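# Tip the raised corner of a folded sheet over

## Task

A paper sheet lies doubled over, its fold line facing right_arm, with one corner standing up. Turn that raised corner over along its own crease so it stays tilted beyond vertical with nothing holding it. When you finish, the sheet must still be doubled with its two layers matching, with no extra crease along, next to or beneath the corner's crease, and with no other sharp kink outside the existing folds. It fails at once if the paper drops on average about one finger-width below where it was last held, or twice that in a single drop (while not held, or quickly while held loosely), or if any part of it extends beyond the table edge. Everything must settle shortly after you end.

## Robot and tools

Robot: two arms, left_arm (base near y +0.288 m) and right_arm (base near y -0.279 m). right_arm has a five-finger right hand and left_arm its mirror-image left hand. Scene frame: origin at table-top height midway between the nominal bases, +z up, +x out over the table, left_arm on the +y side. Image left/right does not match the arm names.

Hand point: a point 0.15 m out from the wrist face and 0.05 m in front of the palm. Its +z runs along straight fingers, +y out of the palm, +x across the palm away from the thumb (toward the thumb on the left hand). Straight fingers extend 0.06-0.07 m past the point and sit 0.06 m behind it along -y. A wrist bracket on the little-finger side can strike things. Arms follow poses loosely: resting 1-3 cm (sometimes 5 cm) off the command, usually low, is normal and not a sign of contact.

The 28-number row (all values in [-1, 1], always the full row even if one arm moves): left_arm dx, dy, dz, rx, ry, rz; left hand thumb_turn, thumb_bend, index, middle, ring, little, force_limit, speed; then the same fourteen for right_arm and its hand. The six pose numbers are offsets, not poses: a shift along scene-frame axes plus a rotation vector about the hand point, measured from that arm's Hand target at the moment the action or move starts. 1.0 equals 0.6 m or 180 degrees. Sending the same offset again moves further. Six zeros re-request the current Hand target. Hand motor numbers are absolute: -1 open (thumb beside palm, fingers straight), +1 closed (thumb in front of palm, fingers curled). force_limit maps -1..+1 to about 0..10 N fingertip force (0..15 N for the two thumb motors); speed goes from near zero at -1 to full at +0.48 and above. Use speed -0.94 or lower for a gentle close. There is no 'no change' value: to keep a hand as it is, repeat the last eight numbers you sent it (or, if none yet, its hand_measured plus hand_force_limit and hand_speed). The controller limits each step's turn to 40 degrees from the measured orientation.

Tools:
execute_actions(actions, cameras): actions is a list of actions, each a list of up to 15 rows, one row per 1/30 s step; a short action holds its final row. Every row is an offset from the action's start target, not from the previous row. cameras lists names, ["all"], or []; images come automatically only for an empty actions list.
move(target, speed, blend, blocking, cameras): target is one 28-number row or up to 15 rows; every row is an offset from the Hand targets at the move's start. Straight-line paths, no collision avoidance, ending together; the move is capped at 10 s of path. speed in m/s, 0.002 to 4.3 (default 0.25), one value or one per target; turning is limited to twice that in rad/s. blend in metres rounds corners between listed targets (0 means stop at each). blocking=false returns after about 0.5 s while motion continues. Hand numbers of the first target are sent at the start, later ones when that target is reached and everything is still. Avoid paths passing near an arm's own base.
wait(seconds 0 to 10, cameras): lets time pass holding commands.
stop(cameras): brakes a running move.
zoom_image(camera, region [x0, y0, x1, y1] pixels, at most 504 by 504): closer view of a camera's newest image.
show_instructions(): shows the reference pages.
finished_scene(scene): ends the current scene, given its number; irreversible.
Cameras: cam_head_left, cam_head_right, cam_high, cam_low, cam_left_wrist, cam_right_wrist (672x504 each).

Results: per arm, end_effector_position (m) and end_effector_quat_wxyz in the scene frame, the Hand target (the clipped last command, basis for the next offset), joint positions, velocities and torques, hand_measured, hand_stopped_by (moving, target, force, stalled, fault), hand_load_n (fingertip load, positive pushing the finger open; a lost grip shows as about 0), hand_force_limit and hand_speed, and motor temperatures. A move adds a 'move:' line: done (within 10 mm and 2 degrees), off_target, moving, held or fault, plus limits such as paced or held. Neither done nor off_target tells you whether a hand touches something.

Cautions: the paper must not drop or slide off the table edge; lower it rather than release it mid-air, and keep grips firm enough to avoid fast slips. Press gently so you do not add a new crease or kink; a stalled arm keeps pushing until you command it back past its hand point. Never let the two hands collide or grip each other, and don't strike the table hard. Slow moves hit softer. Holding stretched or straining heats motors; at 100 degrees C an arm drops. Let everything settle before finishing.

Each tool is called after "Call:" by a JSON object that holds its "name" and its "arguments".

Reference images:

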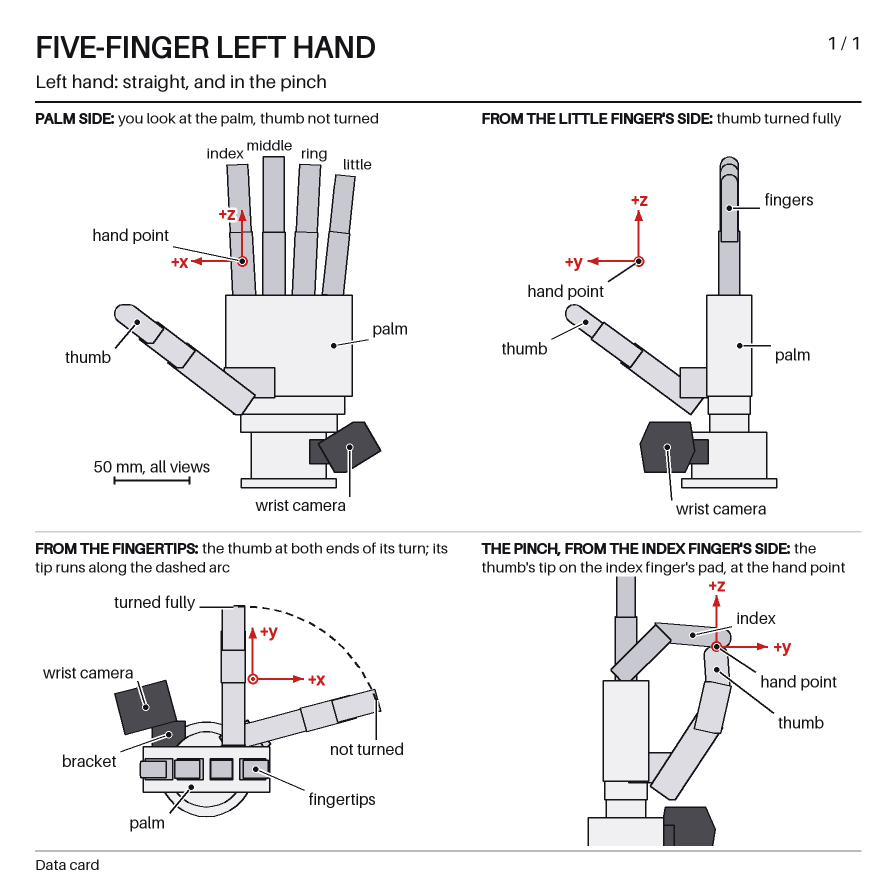

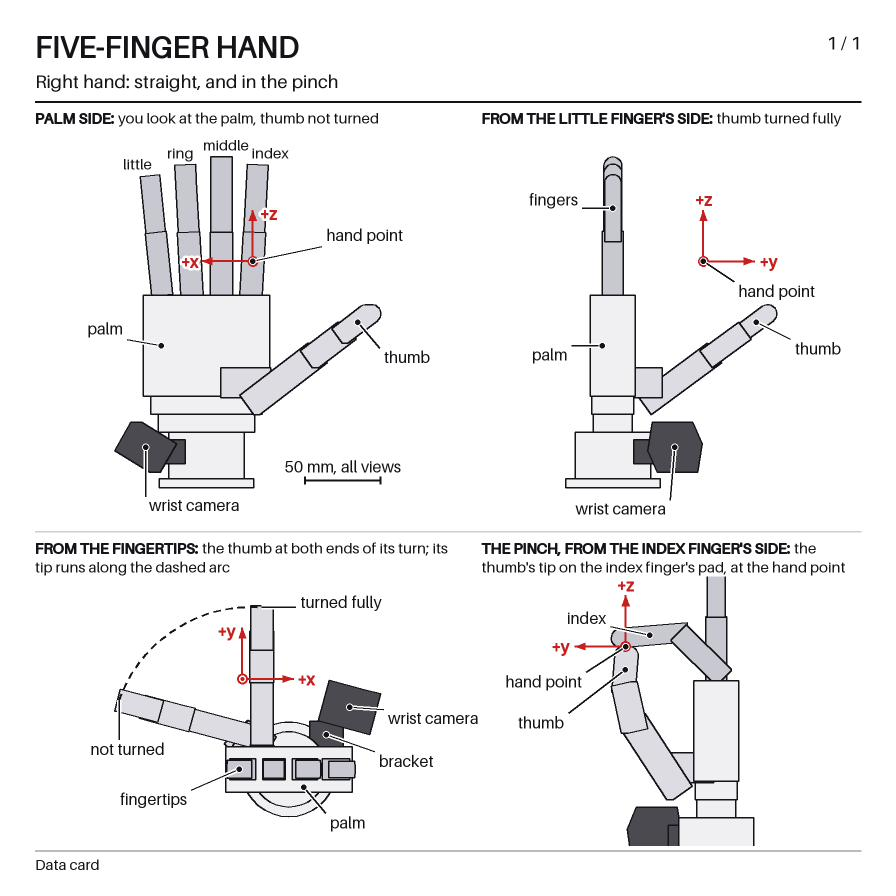

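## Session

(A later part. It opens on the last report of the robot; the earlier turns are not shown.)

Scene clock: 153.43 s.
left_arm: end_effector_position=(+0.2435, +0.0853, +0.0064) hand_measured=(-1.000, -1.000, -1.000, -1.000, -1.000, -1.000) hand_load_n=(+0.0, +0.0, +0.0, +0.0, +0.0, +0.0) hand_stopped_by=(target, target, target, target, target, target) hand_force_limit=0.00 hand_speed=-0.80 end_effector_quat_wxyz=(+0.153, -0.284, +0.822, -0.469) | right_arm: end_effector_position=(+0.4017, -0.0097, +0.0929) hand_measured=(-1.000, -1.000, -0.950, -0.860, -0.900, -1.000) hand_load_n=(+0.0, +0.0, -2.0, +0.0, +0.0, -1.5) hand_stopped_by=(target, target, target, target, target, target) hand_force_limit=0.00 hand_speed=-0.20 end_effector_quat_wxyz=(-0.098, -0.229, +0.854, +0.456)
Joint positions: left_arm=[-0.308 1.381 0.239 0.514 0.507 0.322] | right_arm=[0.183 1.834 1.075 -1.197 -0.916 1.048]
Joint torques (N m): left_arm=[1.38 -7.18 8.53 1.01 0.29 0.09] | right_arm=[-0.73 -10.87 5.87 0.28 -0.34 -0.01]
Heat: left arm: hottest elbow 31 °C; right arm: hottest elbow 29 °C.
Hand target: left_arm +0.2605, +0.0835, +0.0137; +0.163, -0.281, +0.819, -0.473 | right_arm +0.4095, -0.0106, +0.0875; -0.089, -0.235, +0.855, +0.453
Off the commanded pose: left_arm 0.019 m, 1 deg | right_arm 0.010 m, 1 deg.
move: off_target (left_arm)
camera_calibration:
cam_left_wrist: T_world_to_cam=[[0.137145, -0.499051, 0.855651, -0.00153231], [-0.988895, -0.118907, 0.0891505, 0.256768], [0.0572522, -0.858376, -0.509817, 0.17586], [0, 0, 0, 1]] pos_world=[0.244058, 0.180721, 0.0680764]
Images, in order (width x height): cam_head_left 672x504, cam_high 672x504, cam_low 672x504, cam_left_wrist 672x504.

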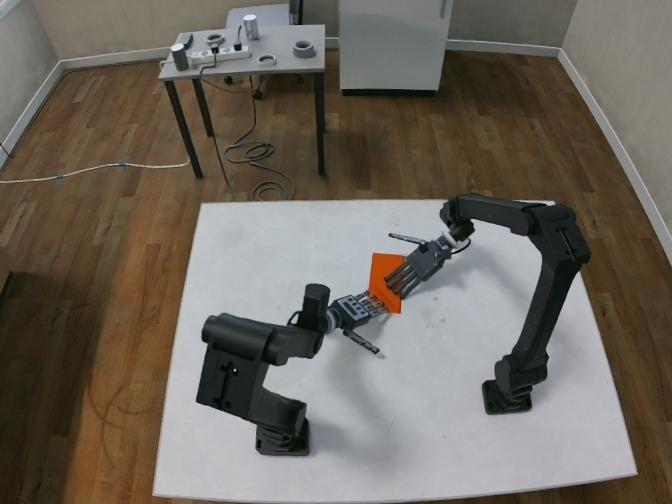

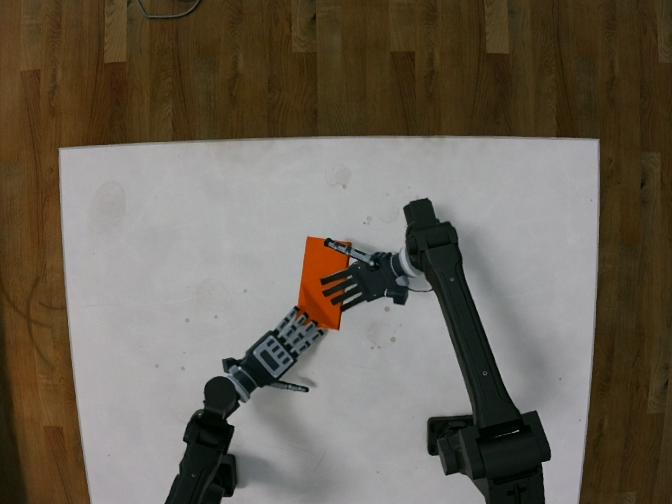

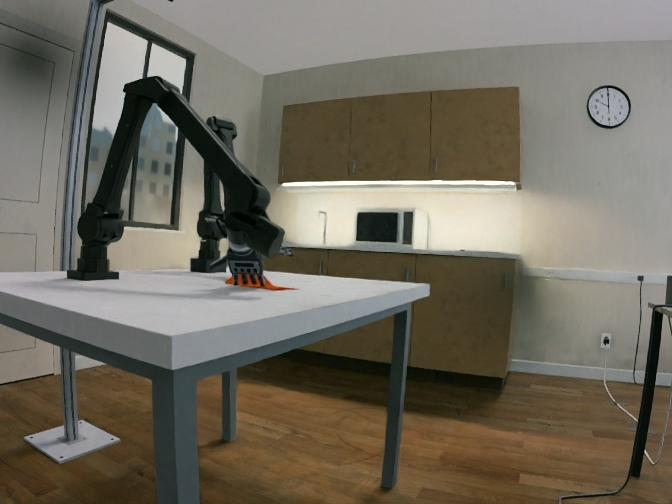

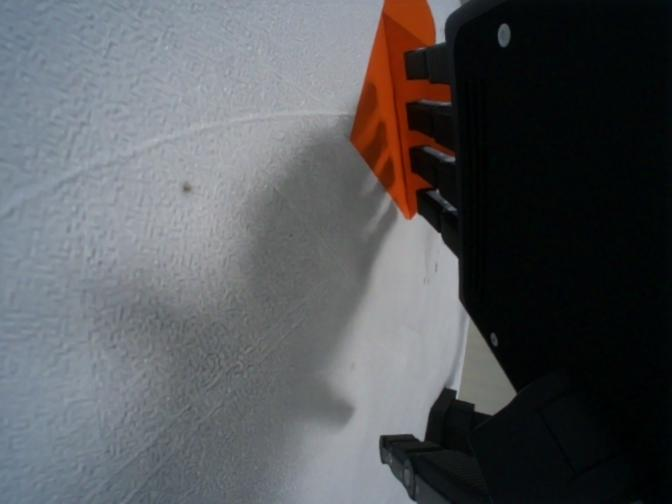

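Call:
{"name": "move", "arguments": {"target": [[0.0215,-0.020,0.010,0,0,0,-1,-1,-1,-1,-1,-1,0,-0.8,0.0,0.0,0.0,0,0,0,-1,-1,-0.95,-0.86,-0.9,-1,0,-0.2],[0.0355,-0.0375,0.015,0,0,0,-1,-1,-1,-1,-1,-1,0,-0.8,0.0,0.0,0.0,0,0,0,-1,-1,-0.95,-0.86,-0.9,-1,0,-0.2]], "speed": 0.07, "blend": 0.004, "cameras": ["cam_head_left","cam_high","cam_left_wrist","cam_low"]}}

Call:
{"name": "zoom_image", "arguments": {"camera": "cam_high", "region": [270, 230, 390, 360]}}

Call:
{"name": "zoom_image", "arguments": {"camera": "cam_head_left", "region": [340, 230, 440, 340]}}

Call:
{"name": "zoom_image", "arguments": {"camera": "cam_left_wrist", "region": [300, 0, 450, 260]}}

Call:
{"name": "zoom_image", "arguments": {"camera": "cam_low", "region": [200, 220, 320, 310]}}

Scene clock: 171.50 s.
left_arm: end_effector_position=(+0.2714, +0.0695, +0.0195) hand_measured=(-1.000, -1.000, -1.000, -1.000, -1.000, -1.000) hand_load_n=(+0.0, +0.0, +0.0, -0.5, +0.0, +0.0) hand_stopped_by=(target, target, target, target, target, target) hand_force_limit=0.00 hand_speed=-0.80 end_effector_quat_wxyz=(+0.165, -0.282, +0.820, -0.471) | right_arm: end_effector_position=(+0.4018, -0.0097, +0.0929) hand_measured=(-1.000, -1.000, -0.950, -0.860, -0.900, -1.000) hand_load_n=(+0.0, +0.0, -2.0, +0.0, +0.5, -1.5) hand_stopped_by=(target, target, target, target, target, target) hand_force_limit=0.00 hand_speed=-0.20 end_effector_quat_wxyz=(-0.098, -0.229, +0.854, +0.456)
Joint positions: left_arm=[-0.34 1.396 0.313 0.485 0.467 0.304] | right_arm=[0.183 1.834 1.075 -1.196 -0.916 1.048]
Joint torques (N m): left_arm=[-0.44 -6.77 9.18 1.03 0.1 -0.11] | right_arm=[-0.67 -10.81 5.87 0.28 -0.34 -0.01]
Heat: left arm: hottest elbow 31 °C; right arm: hottest elbow 29 °C.
Hand target: left_arm +0.2818, +0.0610, +0.0228; +0.163, -0.281, +0.819, -0.473 | right_arm +0.4096, -0.0106, +0.0875; -0.089, -0.235, +0.855, +0.453
Off the commanded pose: left_arm 0.014 m, 0 deg | right_arm 0.009 m, 1 deg.
move: off_target (left_arm)
camera_calibration:
cam_left_wrist: T_world_to_cam=[[0.12141, -0.499485, 0.857773, -0.0202041], [-0.98955, -0.128625, 0.0651628, 0.28255], [0.0777831, -0.856721, -0.509882, 0.161753], [0, 0, 0, 1]] pos_world=[0.269468, 0.164828, 0.0813938]
Images, in order (width x height): cam_head_left 672x504, cam_high 672x504, cam_low 672x504, cam_left_wrist 672x504.

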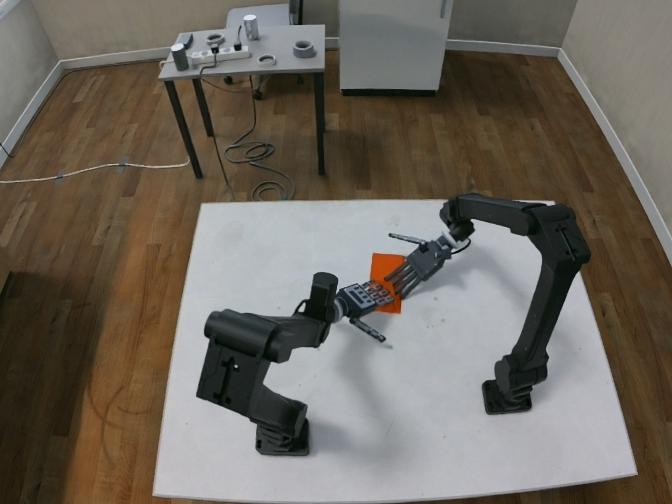

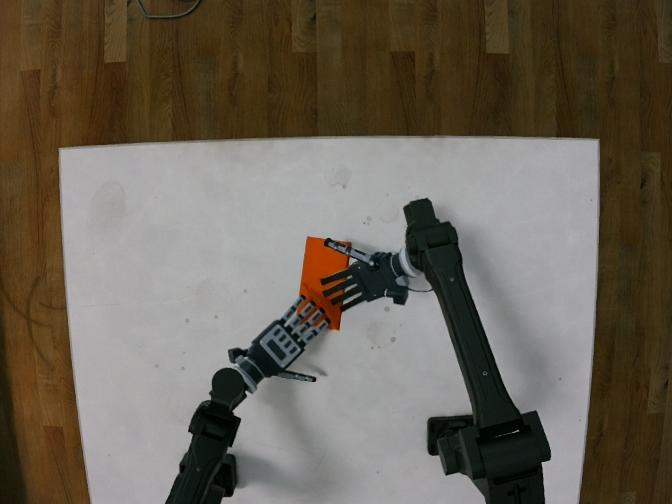

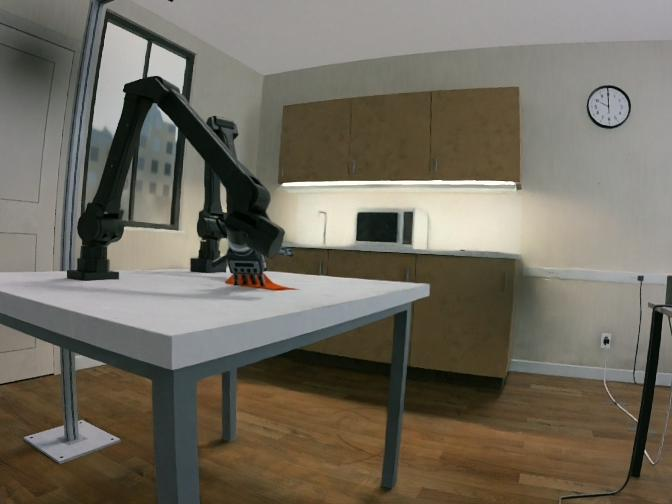

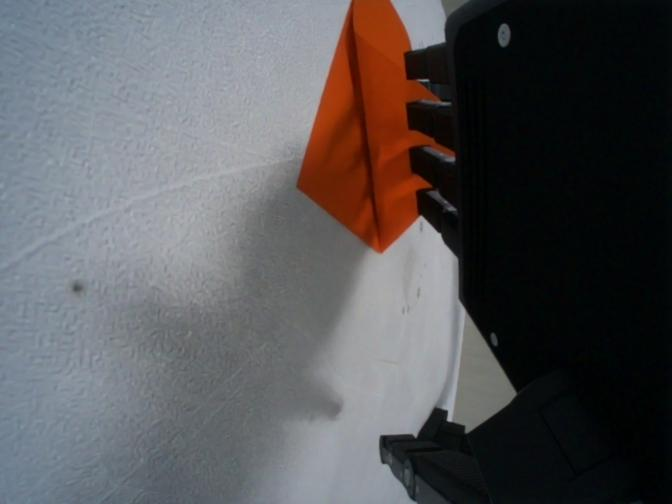

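Scaled by 3.877 from the camera's 672x504 image, which has a finer 960x720 frame.

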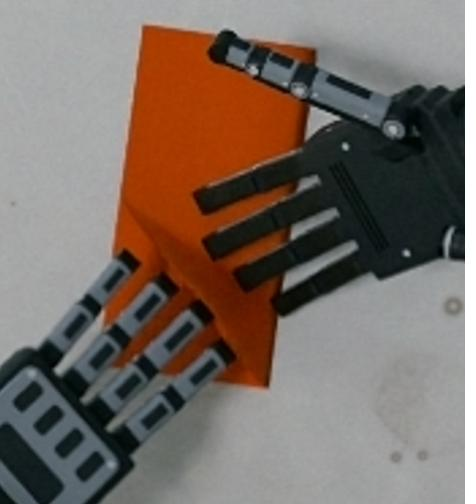

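Scaled by 4.582 from the camera's 672x504 image, which has a finer 960x720 frame.

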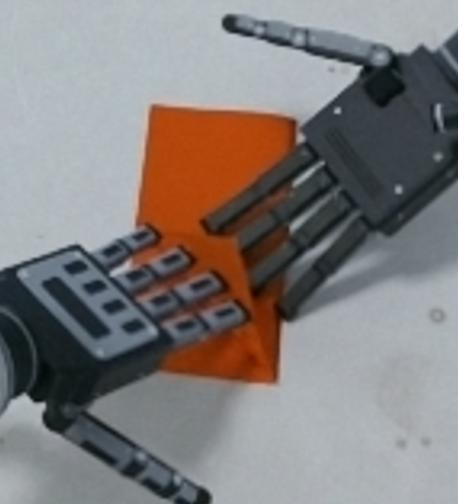

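Scaled by 1.938 from the camera's 672x504 image, which has a finer 960x720 frame.

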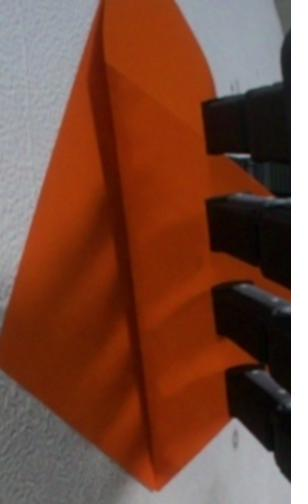

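Scaled by 4.200 from the camera's 672x504 image, which has a finer 960x720 frame.

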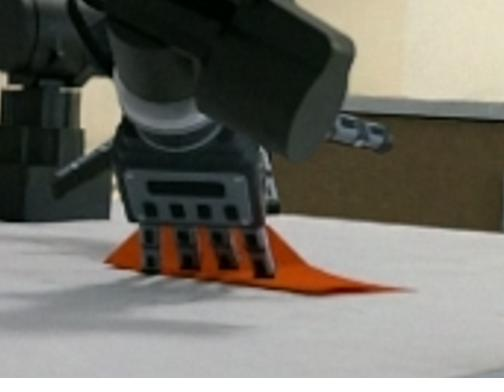

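Call:
{"name": "move", "arguments": {"target": [[0.0105,-0.015,-0.012,0,0,0,-1,-1,-1,-1,-1,-1,0,-0.8,0.0,0.0,0.0,0,0,0,-1,-1,-0.95,-0.86,-0.9,-1,0,-0.2],[0.0168,-0.0245,-0.027,0,0,0,-1,-1,-1,-1,-1,-1,0,-0.8,0.0,0.0,0.0,0,0,0,-1,-1,-0.95,-0.86,-0.9,-1,0,-0.2]], "speed": 0.06, "blend": 0.004, "cameras": ["cam_head_left","cam_high","cam_left_wrist","cam_low"]}}

Call:
{"name": "zoom_image", "arguments": {"camera": "cam_high", "region": [270, 230, 390, 360]}}

Call:
{"name": "zoom_image", "arguments": {"camera": "cam_head_left", "region": [340, 230, 440, 340]}}

Call:
{"name": "zoom_image", "arguments": {"camera": "cam_left_wrist", "region": [300, 0, 450, 260]}}

Call:
{"name": "zoom_image", "arguments": {"camera": "cam_low", "region": [200, 220, 320, 310]}}

Scene clock: 186.93 s.
left_arm: end_effector_position=(+0.2775, +0.0573, +0.0015) hand_measured=(-1.000, -1.000, -1.000, -1.000, -1.000, -1.000) hand_load_n=(+0.0, +0.0, +0.0, +0.0, +0.0, +0.0) hand_stopped_by=(target, target, target, target, target, target) hand_force_limit=0.00 hand_speed=-0.80 end_effector_quat_wxyz=(+0.157, -0.287, +0.824, -0.463) | right_arm: end_effector_position=(+0.4017, -0.0097, +0.0929) hand_measured=(-1.000, -1.000, -0.950, -0.860, -0.900, -1.000) hand_load_n=(+0.0, +0.0, -2.0, +0.0, +0.0, -1.0) hand_stopped_by=(target, target, target, target, target, target) hand_force_limit=0.00 hand_speed=-0.20 end_effector_quat_wxyz=(-0.098, -0.229, +0.854, +0.456)
Joint positions: left_arm=[-0.374 1.5 0.343 0.544 0.439 0.283] | right_arm=[0.183 1.834 1.075 -1.196 -0.916 1.048]
Joint torques (N m): left_arm=[-0.44 -7.71 8.38 1.91 0.08 -0.04] | right_arm=[-0.73 -10.87 5.87 0.27 -0.34 -0.01]
Heat: left arm: hottest elbow 31 °C; right arm: hottest elbow 29 °C.
Hand target: left_arm +0.2919, +0.0464, +0.0065; +0.163, -0.281, +0.819, -0.473 | right_arm +0.4095, -0.0106, +0.0875; -0.089, -0.236, +0.855, +0.453
Off the commanded pose: left_arm 0.019 m, 2 deg | right_arm 0.010 m, 1 deg.
move: off_target (left_arm)
camera_calibration:
cam_left_wrist: T_world_to_cam=[[0.14092, -0.507494, 0.850054, -0.0165313], [-0.987808, -0.12945, 0.0864728, 0.287796], [0.0661549, -0.851876, -0.519549, 0.144586], [0, 0, 0, 1]] pos_world=[0.277052, 0.152035, 0.0642856]
Images, in order (width x height): cam_head_left 672x504, cam_high 672x504, cam_low 672x504, cam_left_wrist 672x504.

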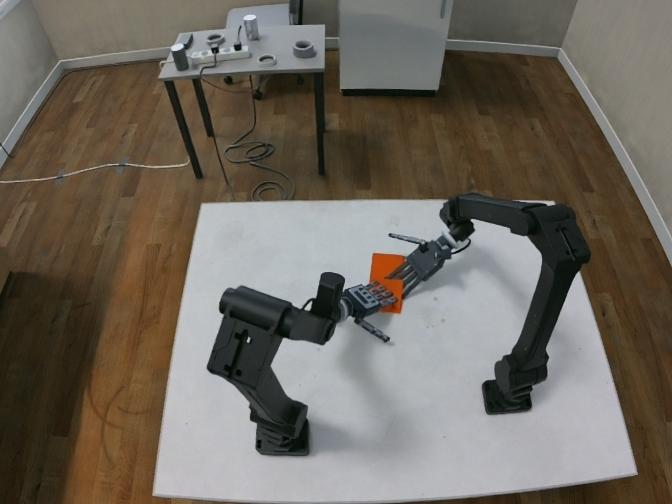

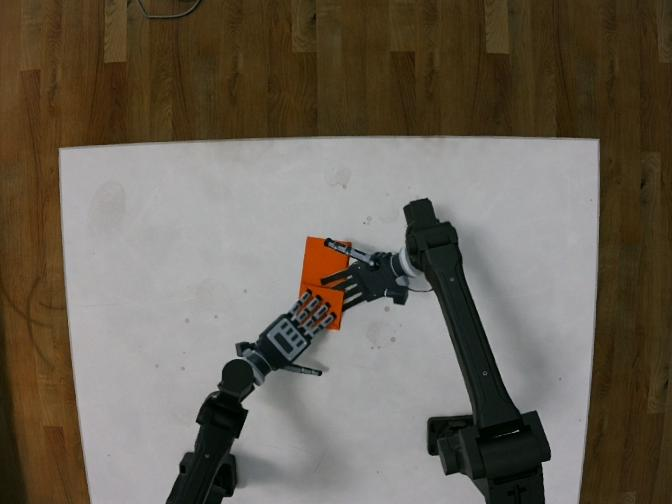

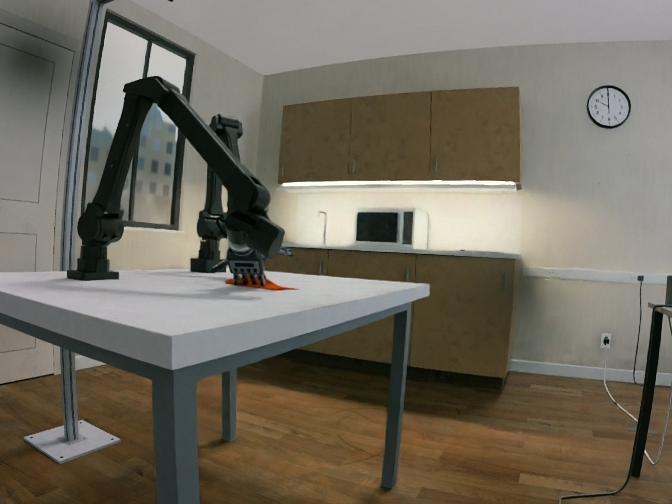

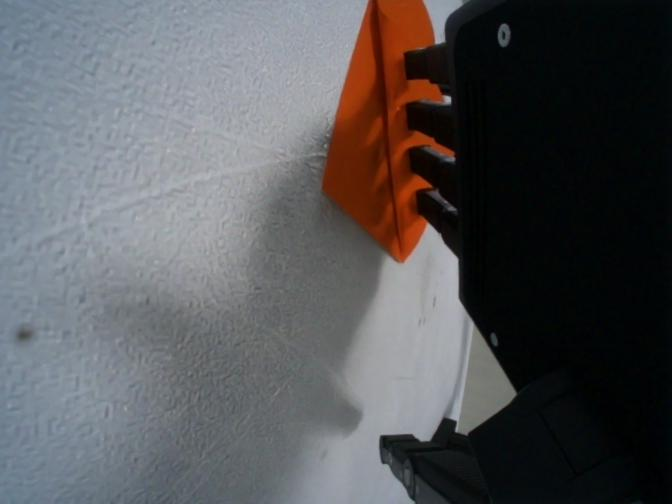

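Scaled by 3.877 from the camera's 672x504 image, which has a finer 960x720 frame.

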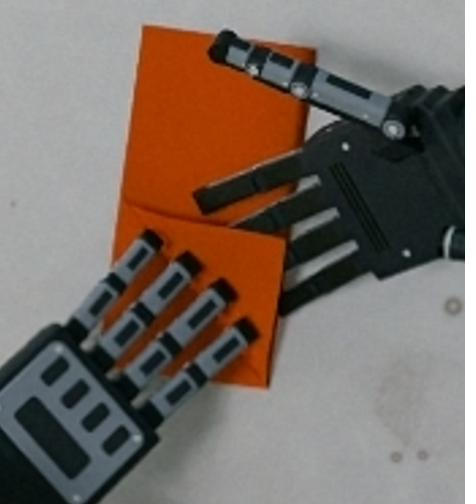

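Scaled by 4.582 from the camera's 672x504 image, which has a finer 960x720 frame.

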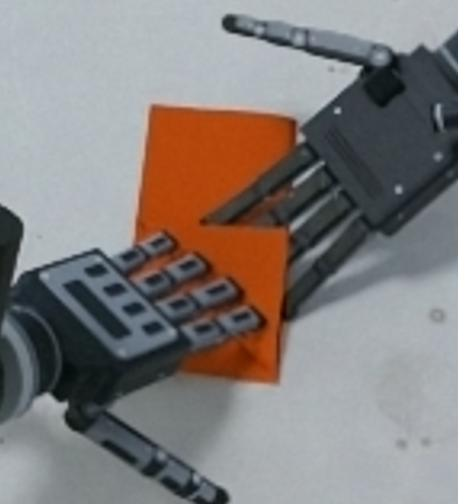

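Scaled by 1.938 from the camera's 672x504 image, which has a finer 960x720 frame.

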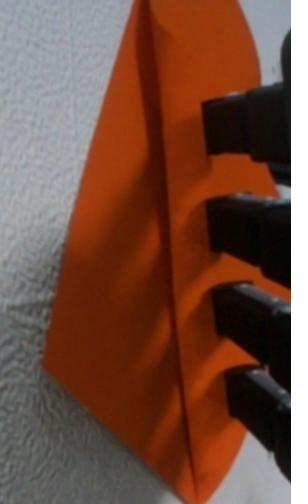

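Scaled by 4.200 from the camera's 672x504 image, which has a finer 960x720 frame.

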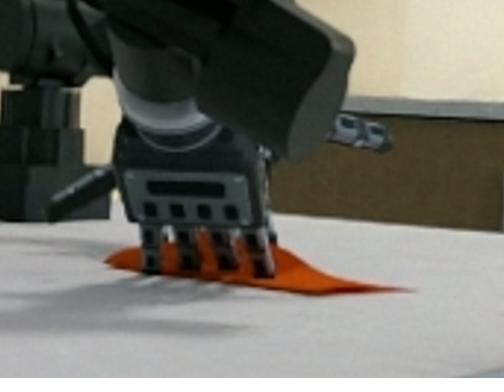

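Call:
{"name": "move", "arguments": {"target": [[0,0,0,0,0,0,-1,-1,-1,-1,-1,-1,0,-0.8,0.006,-0.016,0.02,0,0,0,-1,-1,-0.95,-0.86,-0.9,-1,0,-0.2],[0,0,0,0,0,0,-1,-1,-1,-1,-1,-1,0,-0.8,0.055,-0.11,0.085,0,0,0,-1,-1,-0.95,-0.86,-0.9,-1,0,-0.2],[0.004,-0.005,-0.013,0,0,0,-1,-1,-1,-1,-1,-1,0,-0.8,0.055,-0.11,0.085,0,0,0,-1,-1,-0.95,-0.86,-0.9,-1,0,-0.2]], "speed": [0.06,0.08,0.05], "blend": [0.005,0,0], "cameras": ["cam_head_left","cam_high","cam_left_wrist","cam_low"]}}

Call:
{"name": "zoom_image", "arguments": {"camera": "cam_high", "region": [270, 230, 390, 360]}}

Call:
{"name": "zoom_image", "arguments": {"camera": "cam_left_wrist", "region": [300, 0, 450, 260]}}

Call:
{"name": "zoom_image", "arguments": {"camera": "cam_low", "region": [200, 220, 320, 310]}}

Scene clock: 210.03 s.
left_arm: end_effector_position=(+0.2806, +0.0540, -0.0056) hand_measured=(-1.000, -1.000, -1.000, -1.000, -1.000, -1.000) hand_load_n=(-0.5, +0.0, +0.0, +0.0, +0.0, +0.0) hand_stopped_by=(target, target, target, target, target, target) hand_force_limit=0.00 hand_speed=-0.80 end_effector_quat_wxyz=(+0.158, -0.287, +0.823, -0.464) | right_arm: end_effector_position=(+0.4295, -0.0747, +0.1328) hand_measured=(-1.000, -1.000, -0.950, -0.860, -0.900, -1.000) hand_load_n=(+0.0, +0.0, +0.0, +0.0, +0.0, +0.0) hand_stopped_by=(target, target, target, target, target, target) hand_force_limit=0.00 hand_speed=-0.20 end_effector_quat_wxyz=(-0.099, -0.229, +0.855, +0.455)
Joint positions: left_arm=[-0.381 1.543 0.35 0.582 0.434 0.278] | right_arm=[0.031 1.837 1.2 -1.483 -0.844 0.836]
Joint torques (N m): left_arm=[-0.44 -8.18 8.01 2 0.08 -0.06] | right_arm=[-0.79 -11.81 8.06 -1.39 -0.47 -0.03]
Heat: left arm: hottest elbow 30 °C; right arm: hottest elbow 29 °C.
Hand target: left_arm +0.2942, +0.0433, -0.0012; +0.163, -0.281, +0.819, -0.473 | right_arm +0.4425, -0.0767, +0.1385; -0.089, -0.235, +0.855, +0.453
Off the commanded pose: left_arm 0.018 m, 1 deg | right_arm 0.014 m, 1 deg.
move: off_target (left_arm, right_arm)
camera_calibration:
cam_left_wrist: T_world_to_cam=[[0.140248, -0.506949, 0.85049, -0.0124267], [-0.987891, -0.129211, 0.0858868, 0.290977], [0.0663526, -0.852237, -0.518931, 0.137798], [0, 0, 0, 1]] pos_world=[0.280053, 0.148735, 0.0570856]
Images, in order (width x height): cam_head_left 672x504, cam_high 672x504, cam_low 672x504, cam_left_wrist 672x504.

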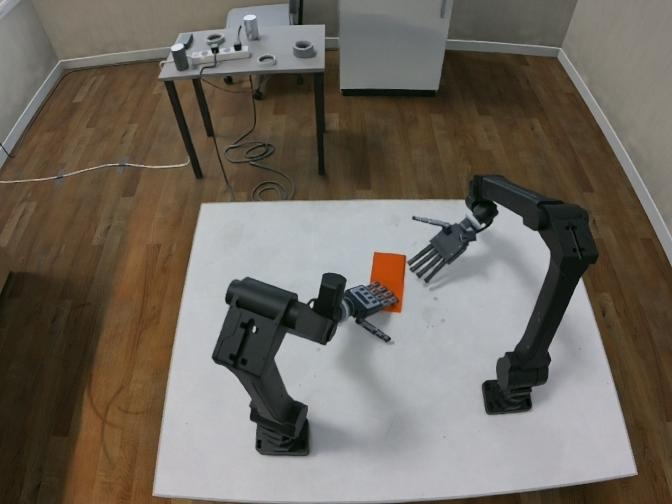

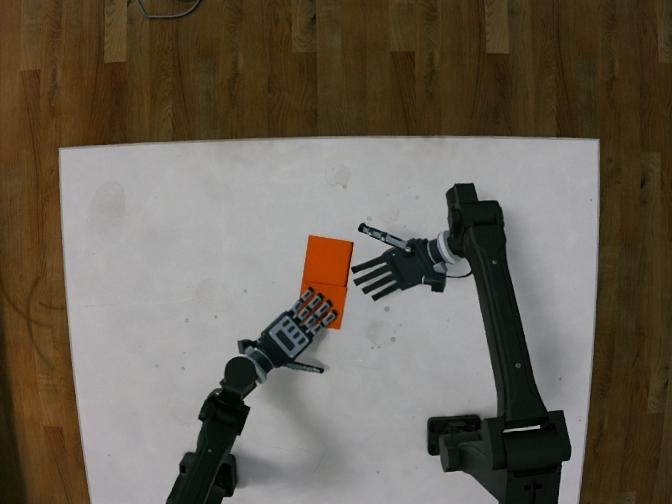

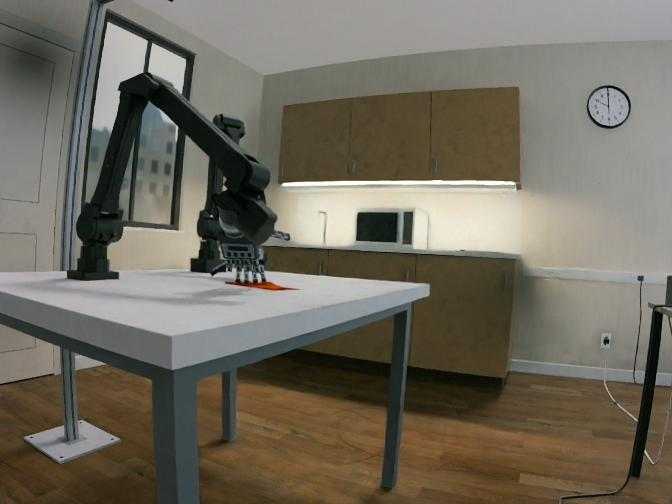

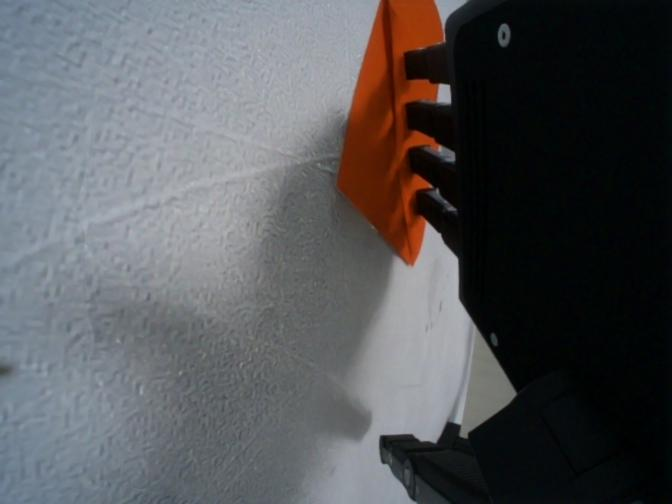

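Scaled by 3.877 from the camera's 672x504 image, which has a finer 960x720 frame.

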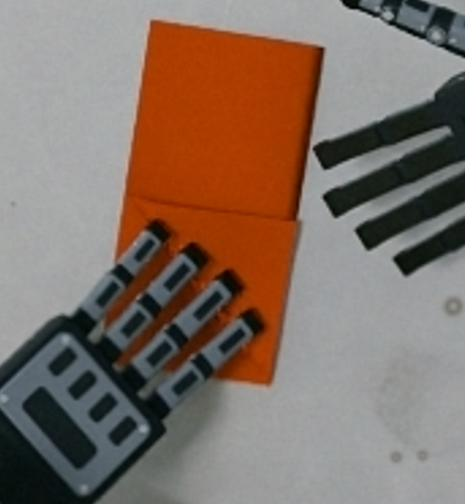

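Scaled by 1.938 from the camera's 672x504 image, which has a finer 960x720 frame.

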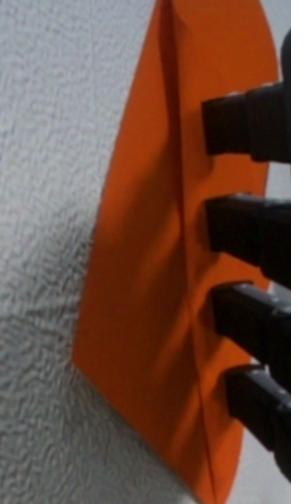

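Scaled by 4.200 from the camera's 672x504 image, which has a finer 960x720 frame.

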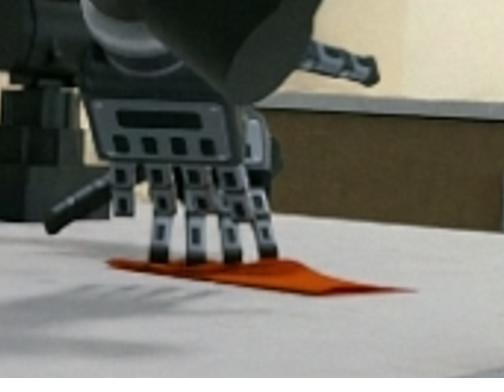

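Call:
{"name": "move", "arguments": {"target": [[0,0,0.035,0,0,0,-1,-1,-1,-1,-1,-1,0,-0.8,0.02,-0.02,0.02,0,0,0,-1,-1,-0.95,-0.86,-0.9,-1,0,-0.2],[-0.03,0.04,0.085,0,0,0,-1,-1,-1,-1,-1,-1,0,-0.8,0.04,-0.05,0.04,0,0,0,-1,-1,-0.95,-0.86,-0.9,-1,0,-0.2],[-0.1,0.13,0.13,0,0,0,-1,-1,-1,-1,-1,-1,0,-0.8,0.08,-0.1,0.08,0,0,0,-1,-1,-0.95,-0.86,-0.9,-1,0,-0.2]], "speed": [0.05,0.08,0.15], "blend": [0.008,0.01,0], "cameras": ["all"]}}

Call:
{"name": "zoom_image", "arguments": {"camera": "cam_high", "region": [270, 230, 390, 360]}}

Call:
{"name": "zoom_image", "arguments": {"camera": "cam_left_wrist", "region": [250, 0, 450, 260]}}

Call:
{"name": "zoom_image", "arguments": {"camera": "cam_low", "region": [200, 220, 320, 310]}}

Call:
{"name": "zoom_image", "arguments": {"camera": "cam_head_left", "region": [340, 230, 440, 340]}}

Scene clock: 227.33 s.
left_arm: end_effector_position=(+0.2357, +0.1174, +0.0774) hand_measured=(-1.000, -1.000, -1.000, -1.000, -1.000, -1.000) hand_load_n=(+0.0, +0.0, +0.0, +0.0, +0.0, +0.0) hand_stopped_by=(target, target, target, target, target, target) hand_force_limit=0.00 hand_speed=-0.80 end_effector_quat_wxyz=(+0.161, -0.279, +0.819, -0.475) | right_arm: end_effector_position=(+0.4787, -0.1330, +0.1738) hand_measured=(-1.000, -1.000, -0.950, -0.860, -0.900, -1.000) hand_load_n=(+0.0, +0.0, +0.0, +0.0, +0.0, +0.0) hand_stopped_by=(target, target, target, target, target, target) hand_force_limit=0.00 hand_speed=-0.20 end_effector_quat_wxyz=(-0.080, -0.217, +0.863, +0.450)
Joint positions: left_arm=[-0.178 0.968 0.278 0.037 0.612 0.412] | right_arm=[-0.093 1.877 1.392 -1.68 -0.791 0.74]
Joint torques (N m): left_arm=[1.44 -5.13 8.61 0.95 0.34 0.08] | right_arm=[-0.73 -13.8 8.79 -1.5 -0.43 0]
Heat: left arm: hottest elbow 31 °C; right arm: hottest elbow 29 °C.
Hand target: left_arm +0.2343, +0.1213, +0.0768; +0.163, -0.281, +0.819, -0.473 | right_arm +0.4906, -0.1366, +0.1866; -0.089, -0.236, +0.855, +0.453
Off the commanded pose: left_arm 0.004 m, 0 deg | right_arm 0.018 m, 3 deg.
joint sent to its limit (right arm) — joint 4 (wrist pitch), lower limit. The joint targets are off in orientation, not in position.
move: off_target (right_arm)
camera_calibration:
cam_left_wrist: T_world_to_cam=[[0.117988, -0.492734, 0.862144, -0.0419135], [-0.990644, -0.118372, 0.0679219, 0.248528], [0.0685861, -0.862092, -0.50209, 0.23727], [0, 0, 0, 1]] pos_world=[0.234874, 0.213315, 0.138386]
cam_right_wrist: T_world_to_cam=[[-0.491806, 0.410892, 0.767655, 0.15984], [0.852838, 0.0496348, 0.519812, -0.497712], [0.175484, 0.910332, -0.374835, 0.21573], [0, 0, 0, 1]] pos_world=[0.46522, -0.237359, 0.216877]

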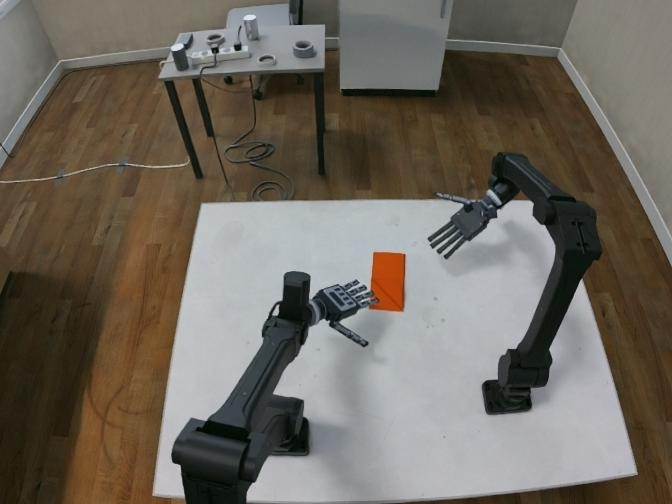

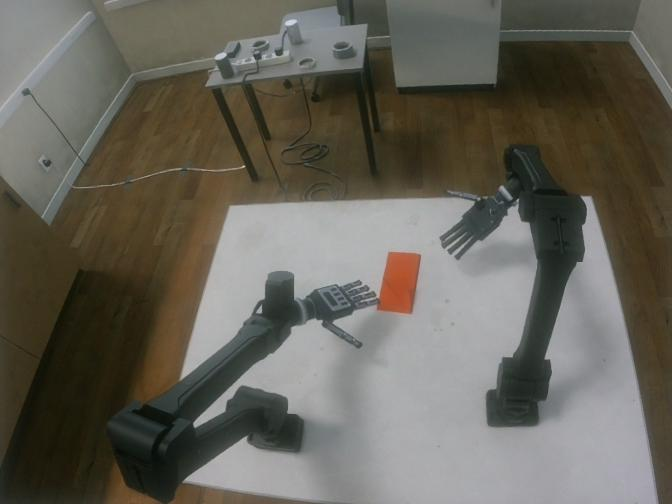

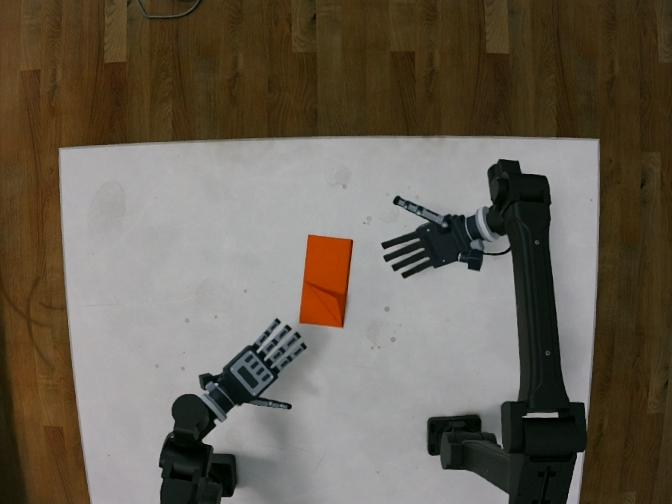

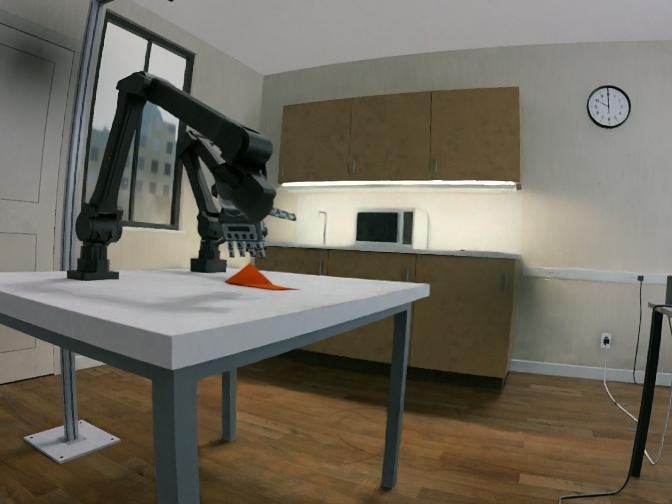

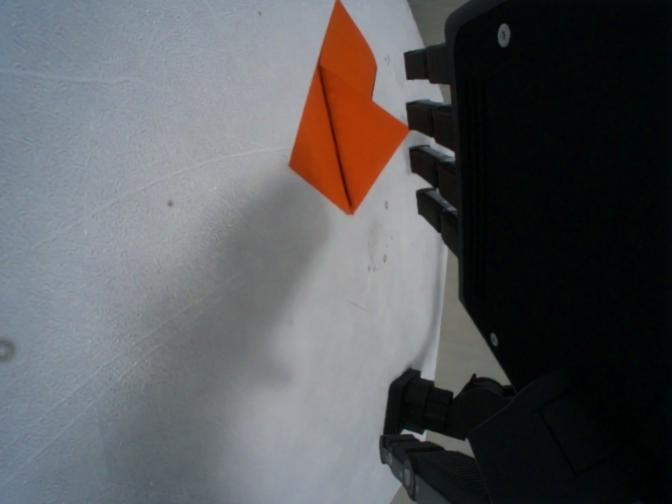

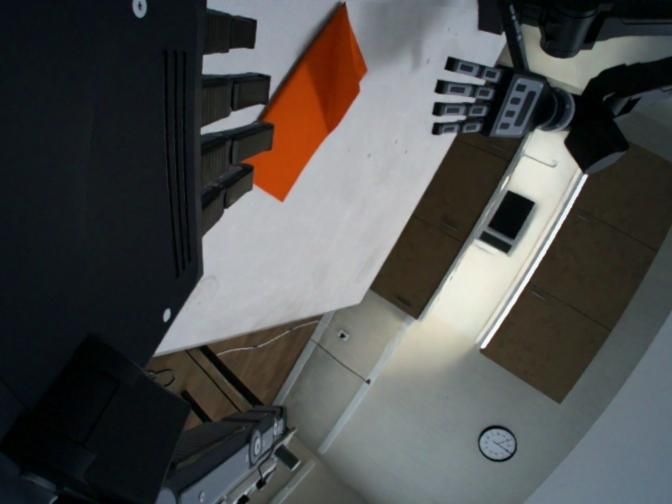

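Scaled by 3.877 from the camera's 672x504 image, which has a finer 960x720 frame.

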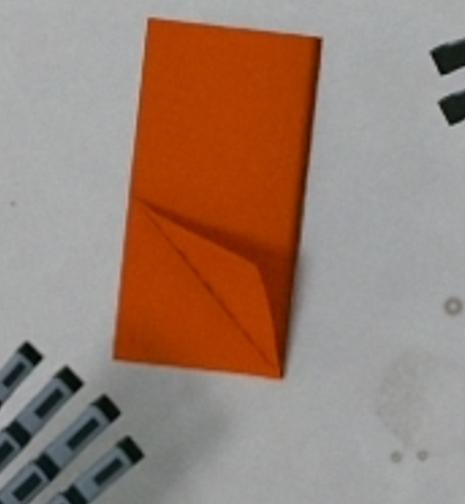

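Scaled by 1.938 from the camera's 672x504 image, which has a finer 960x720 frame.

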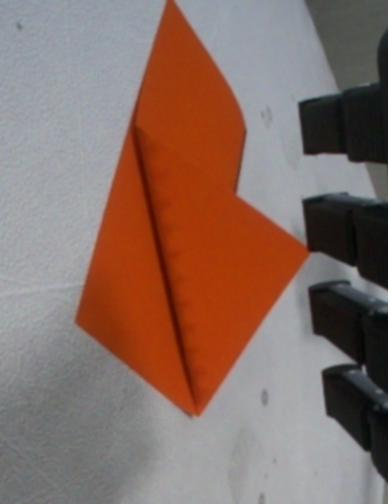

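Scaled by 4.200 from the camera's 672x504 image, which has a finer 960x720 frame.

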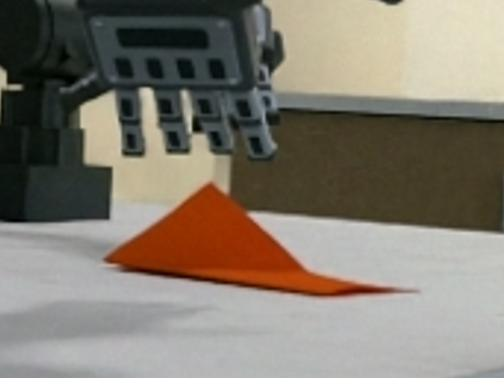

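Scaled by 4.582 from the camera's 672x504 image, which has a finer 960x720 frame.

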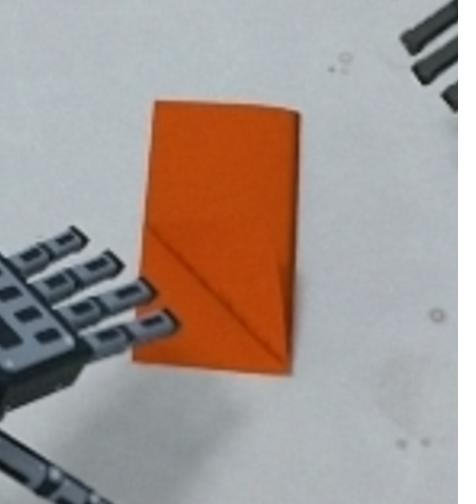

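Call:
{"name": "execute_actions", "arguments": {"actions": [], "cameras": ["cam_low", "cam_high", "cam_right_wrist"]}}

Call:
{"name": "zoom_image", "arguments": {"camera": "cam_low", "region": [130, 170, 290, 290]}}

Call:
{"name": "zoom_image", "arguments": {"camera": "cam_high", "region": [270, 230, 390, 360]}}

Scene clock: 241.23 s.
left_arm: end_effector_position=(+0.2357, +0.1174, +0.0773) hand_measured=(-1.000, -1.000, -1.000, -1.000, -1.000, -1.000) hand_load_n=(+0.0, +0.0, +0.0, +0.0, +0.0, +0.0) hand_stopped_by=(target, target, target, target, target, target) hand_force_limit=0.00 hand_speed=-0.80 end_effector_quat_wxyz=(+0.161, -0.279, +0.819, -0.475) | right_arm: end_effector_position=(+0.4787, -0.1330, +0.1738) hand_measured=(-1.000, -1.000, -0.950, -0.860, -0.900, -1.000) hand_load_n=(+0.0, +0.0, +0.0, +0.0, +0.0, +0.0) hand_stopped_by=(target, target, target, target, target, target) hand_force_limit=0.00 hand_speed=-0.20 end_effector_quat_wxyz=(-0.080, -0.217, +0.863, +0.450)
Joint positions: left_arm=[-0.178 0.968 0.278 0.037 0.612 0.413] | right_arm=[-0.093 1.877 1.392 -1.68 -0.791 0.74]
Joint velocities: within noise
Joint torques (N m): left_arm=[1.38 -5.07 8.61 0.94 0.34 0.09] | right_arm=[-0.73 -13.74 8.8 -1.5 -0.43 0]
Motor temperatures (°C): left_arm=[23 26 31 24 21 22] | right_arm=[25 26 29 23 22 25]
Heat: left arm: hottest elbow 31 °C; right arm: hottest elbow 29 °C.
Hand target: left_arm +0.2343, +0.1213, +0.0768; +0.163, -0.281, +0.819, -0.473 | right_arm +0.4906, -0.1366, +0.1866; -0.089, -0.236, +0.855, +0.453
Off the commanded pose: left_arm 0.004 m, 0 deg | right_arm 0.018 m, 3 deg.
camera_calibration:
cam_right_wrist: T_world_to_cam=[[-0.491806, 0.410892, 0.767655, 0.15984], [0.852838, 0.0496348, 0.519812, -0.497712], [0.175484, 0.910332, -0.374835, 0.21573], [0, 0, 0, 1]] pos_world=[0.46522, -0.237359, 0.216877]
Images, in order (width x height): cam_high 672x504, cam_low 672x504, cam_right_wrist 672x504.

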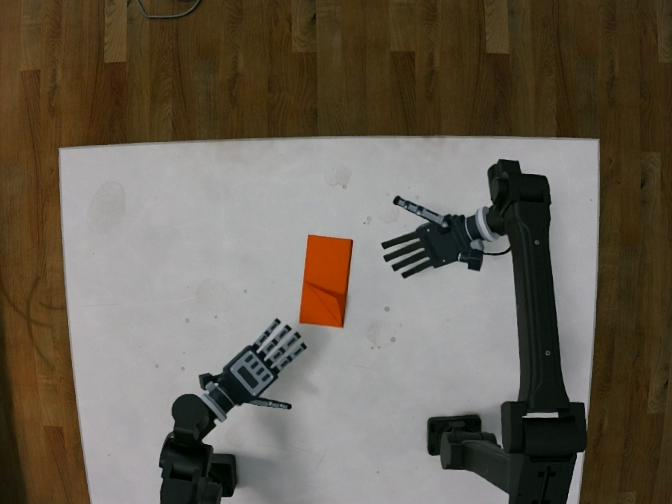

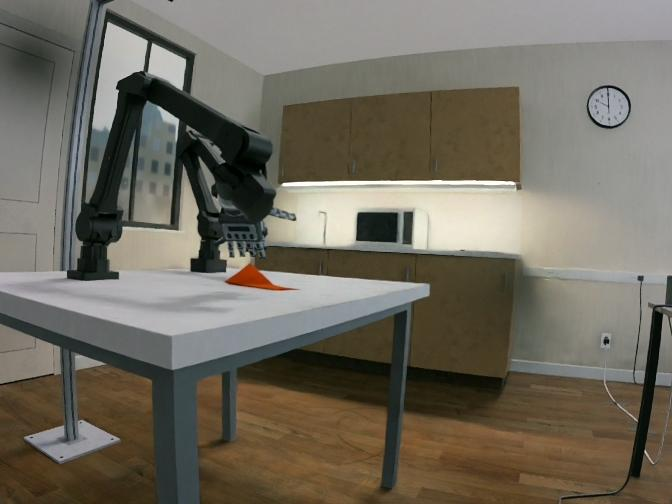

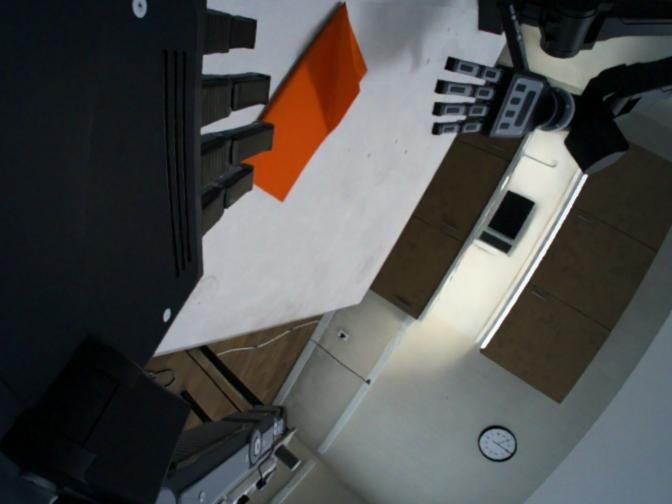

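Scaled by 3.150 from the camera's 672x504 image, which has a finer 960x720 frame.

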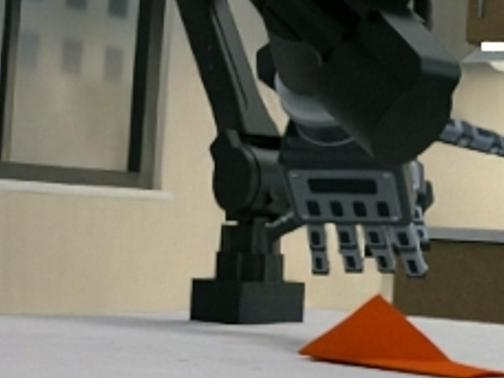

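Scaled by 3.877 from the camera's 672x504 image, which has a finer 960x720 frame.

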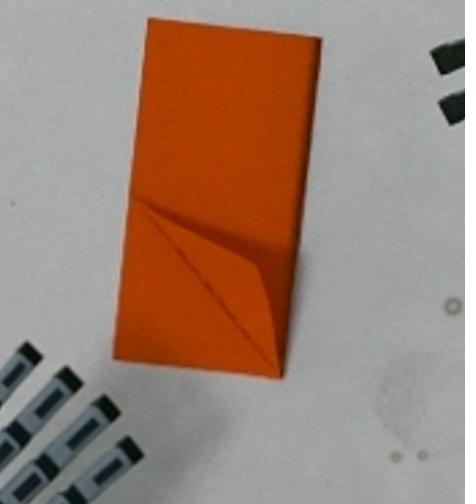

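Call:
{"name": "finished_scene", "arguments": {"scene": 2}}

The scene is finished: the task was done.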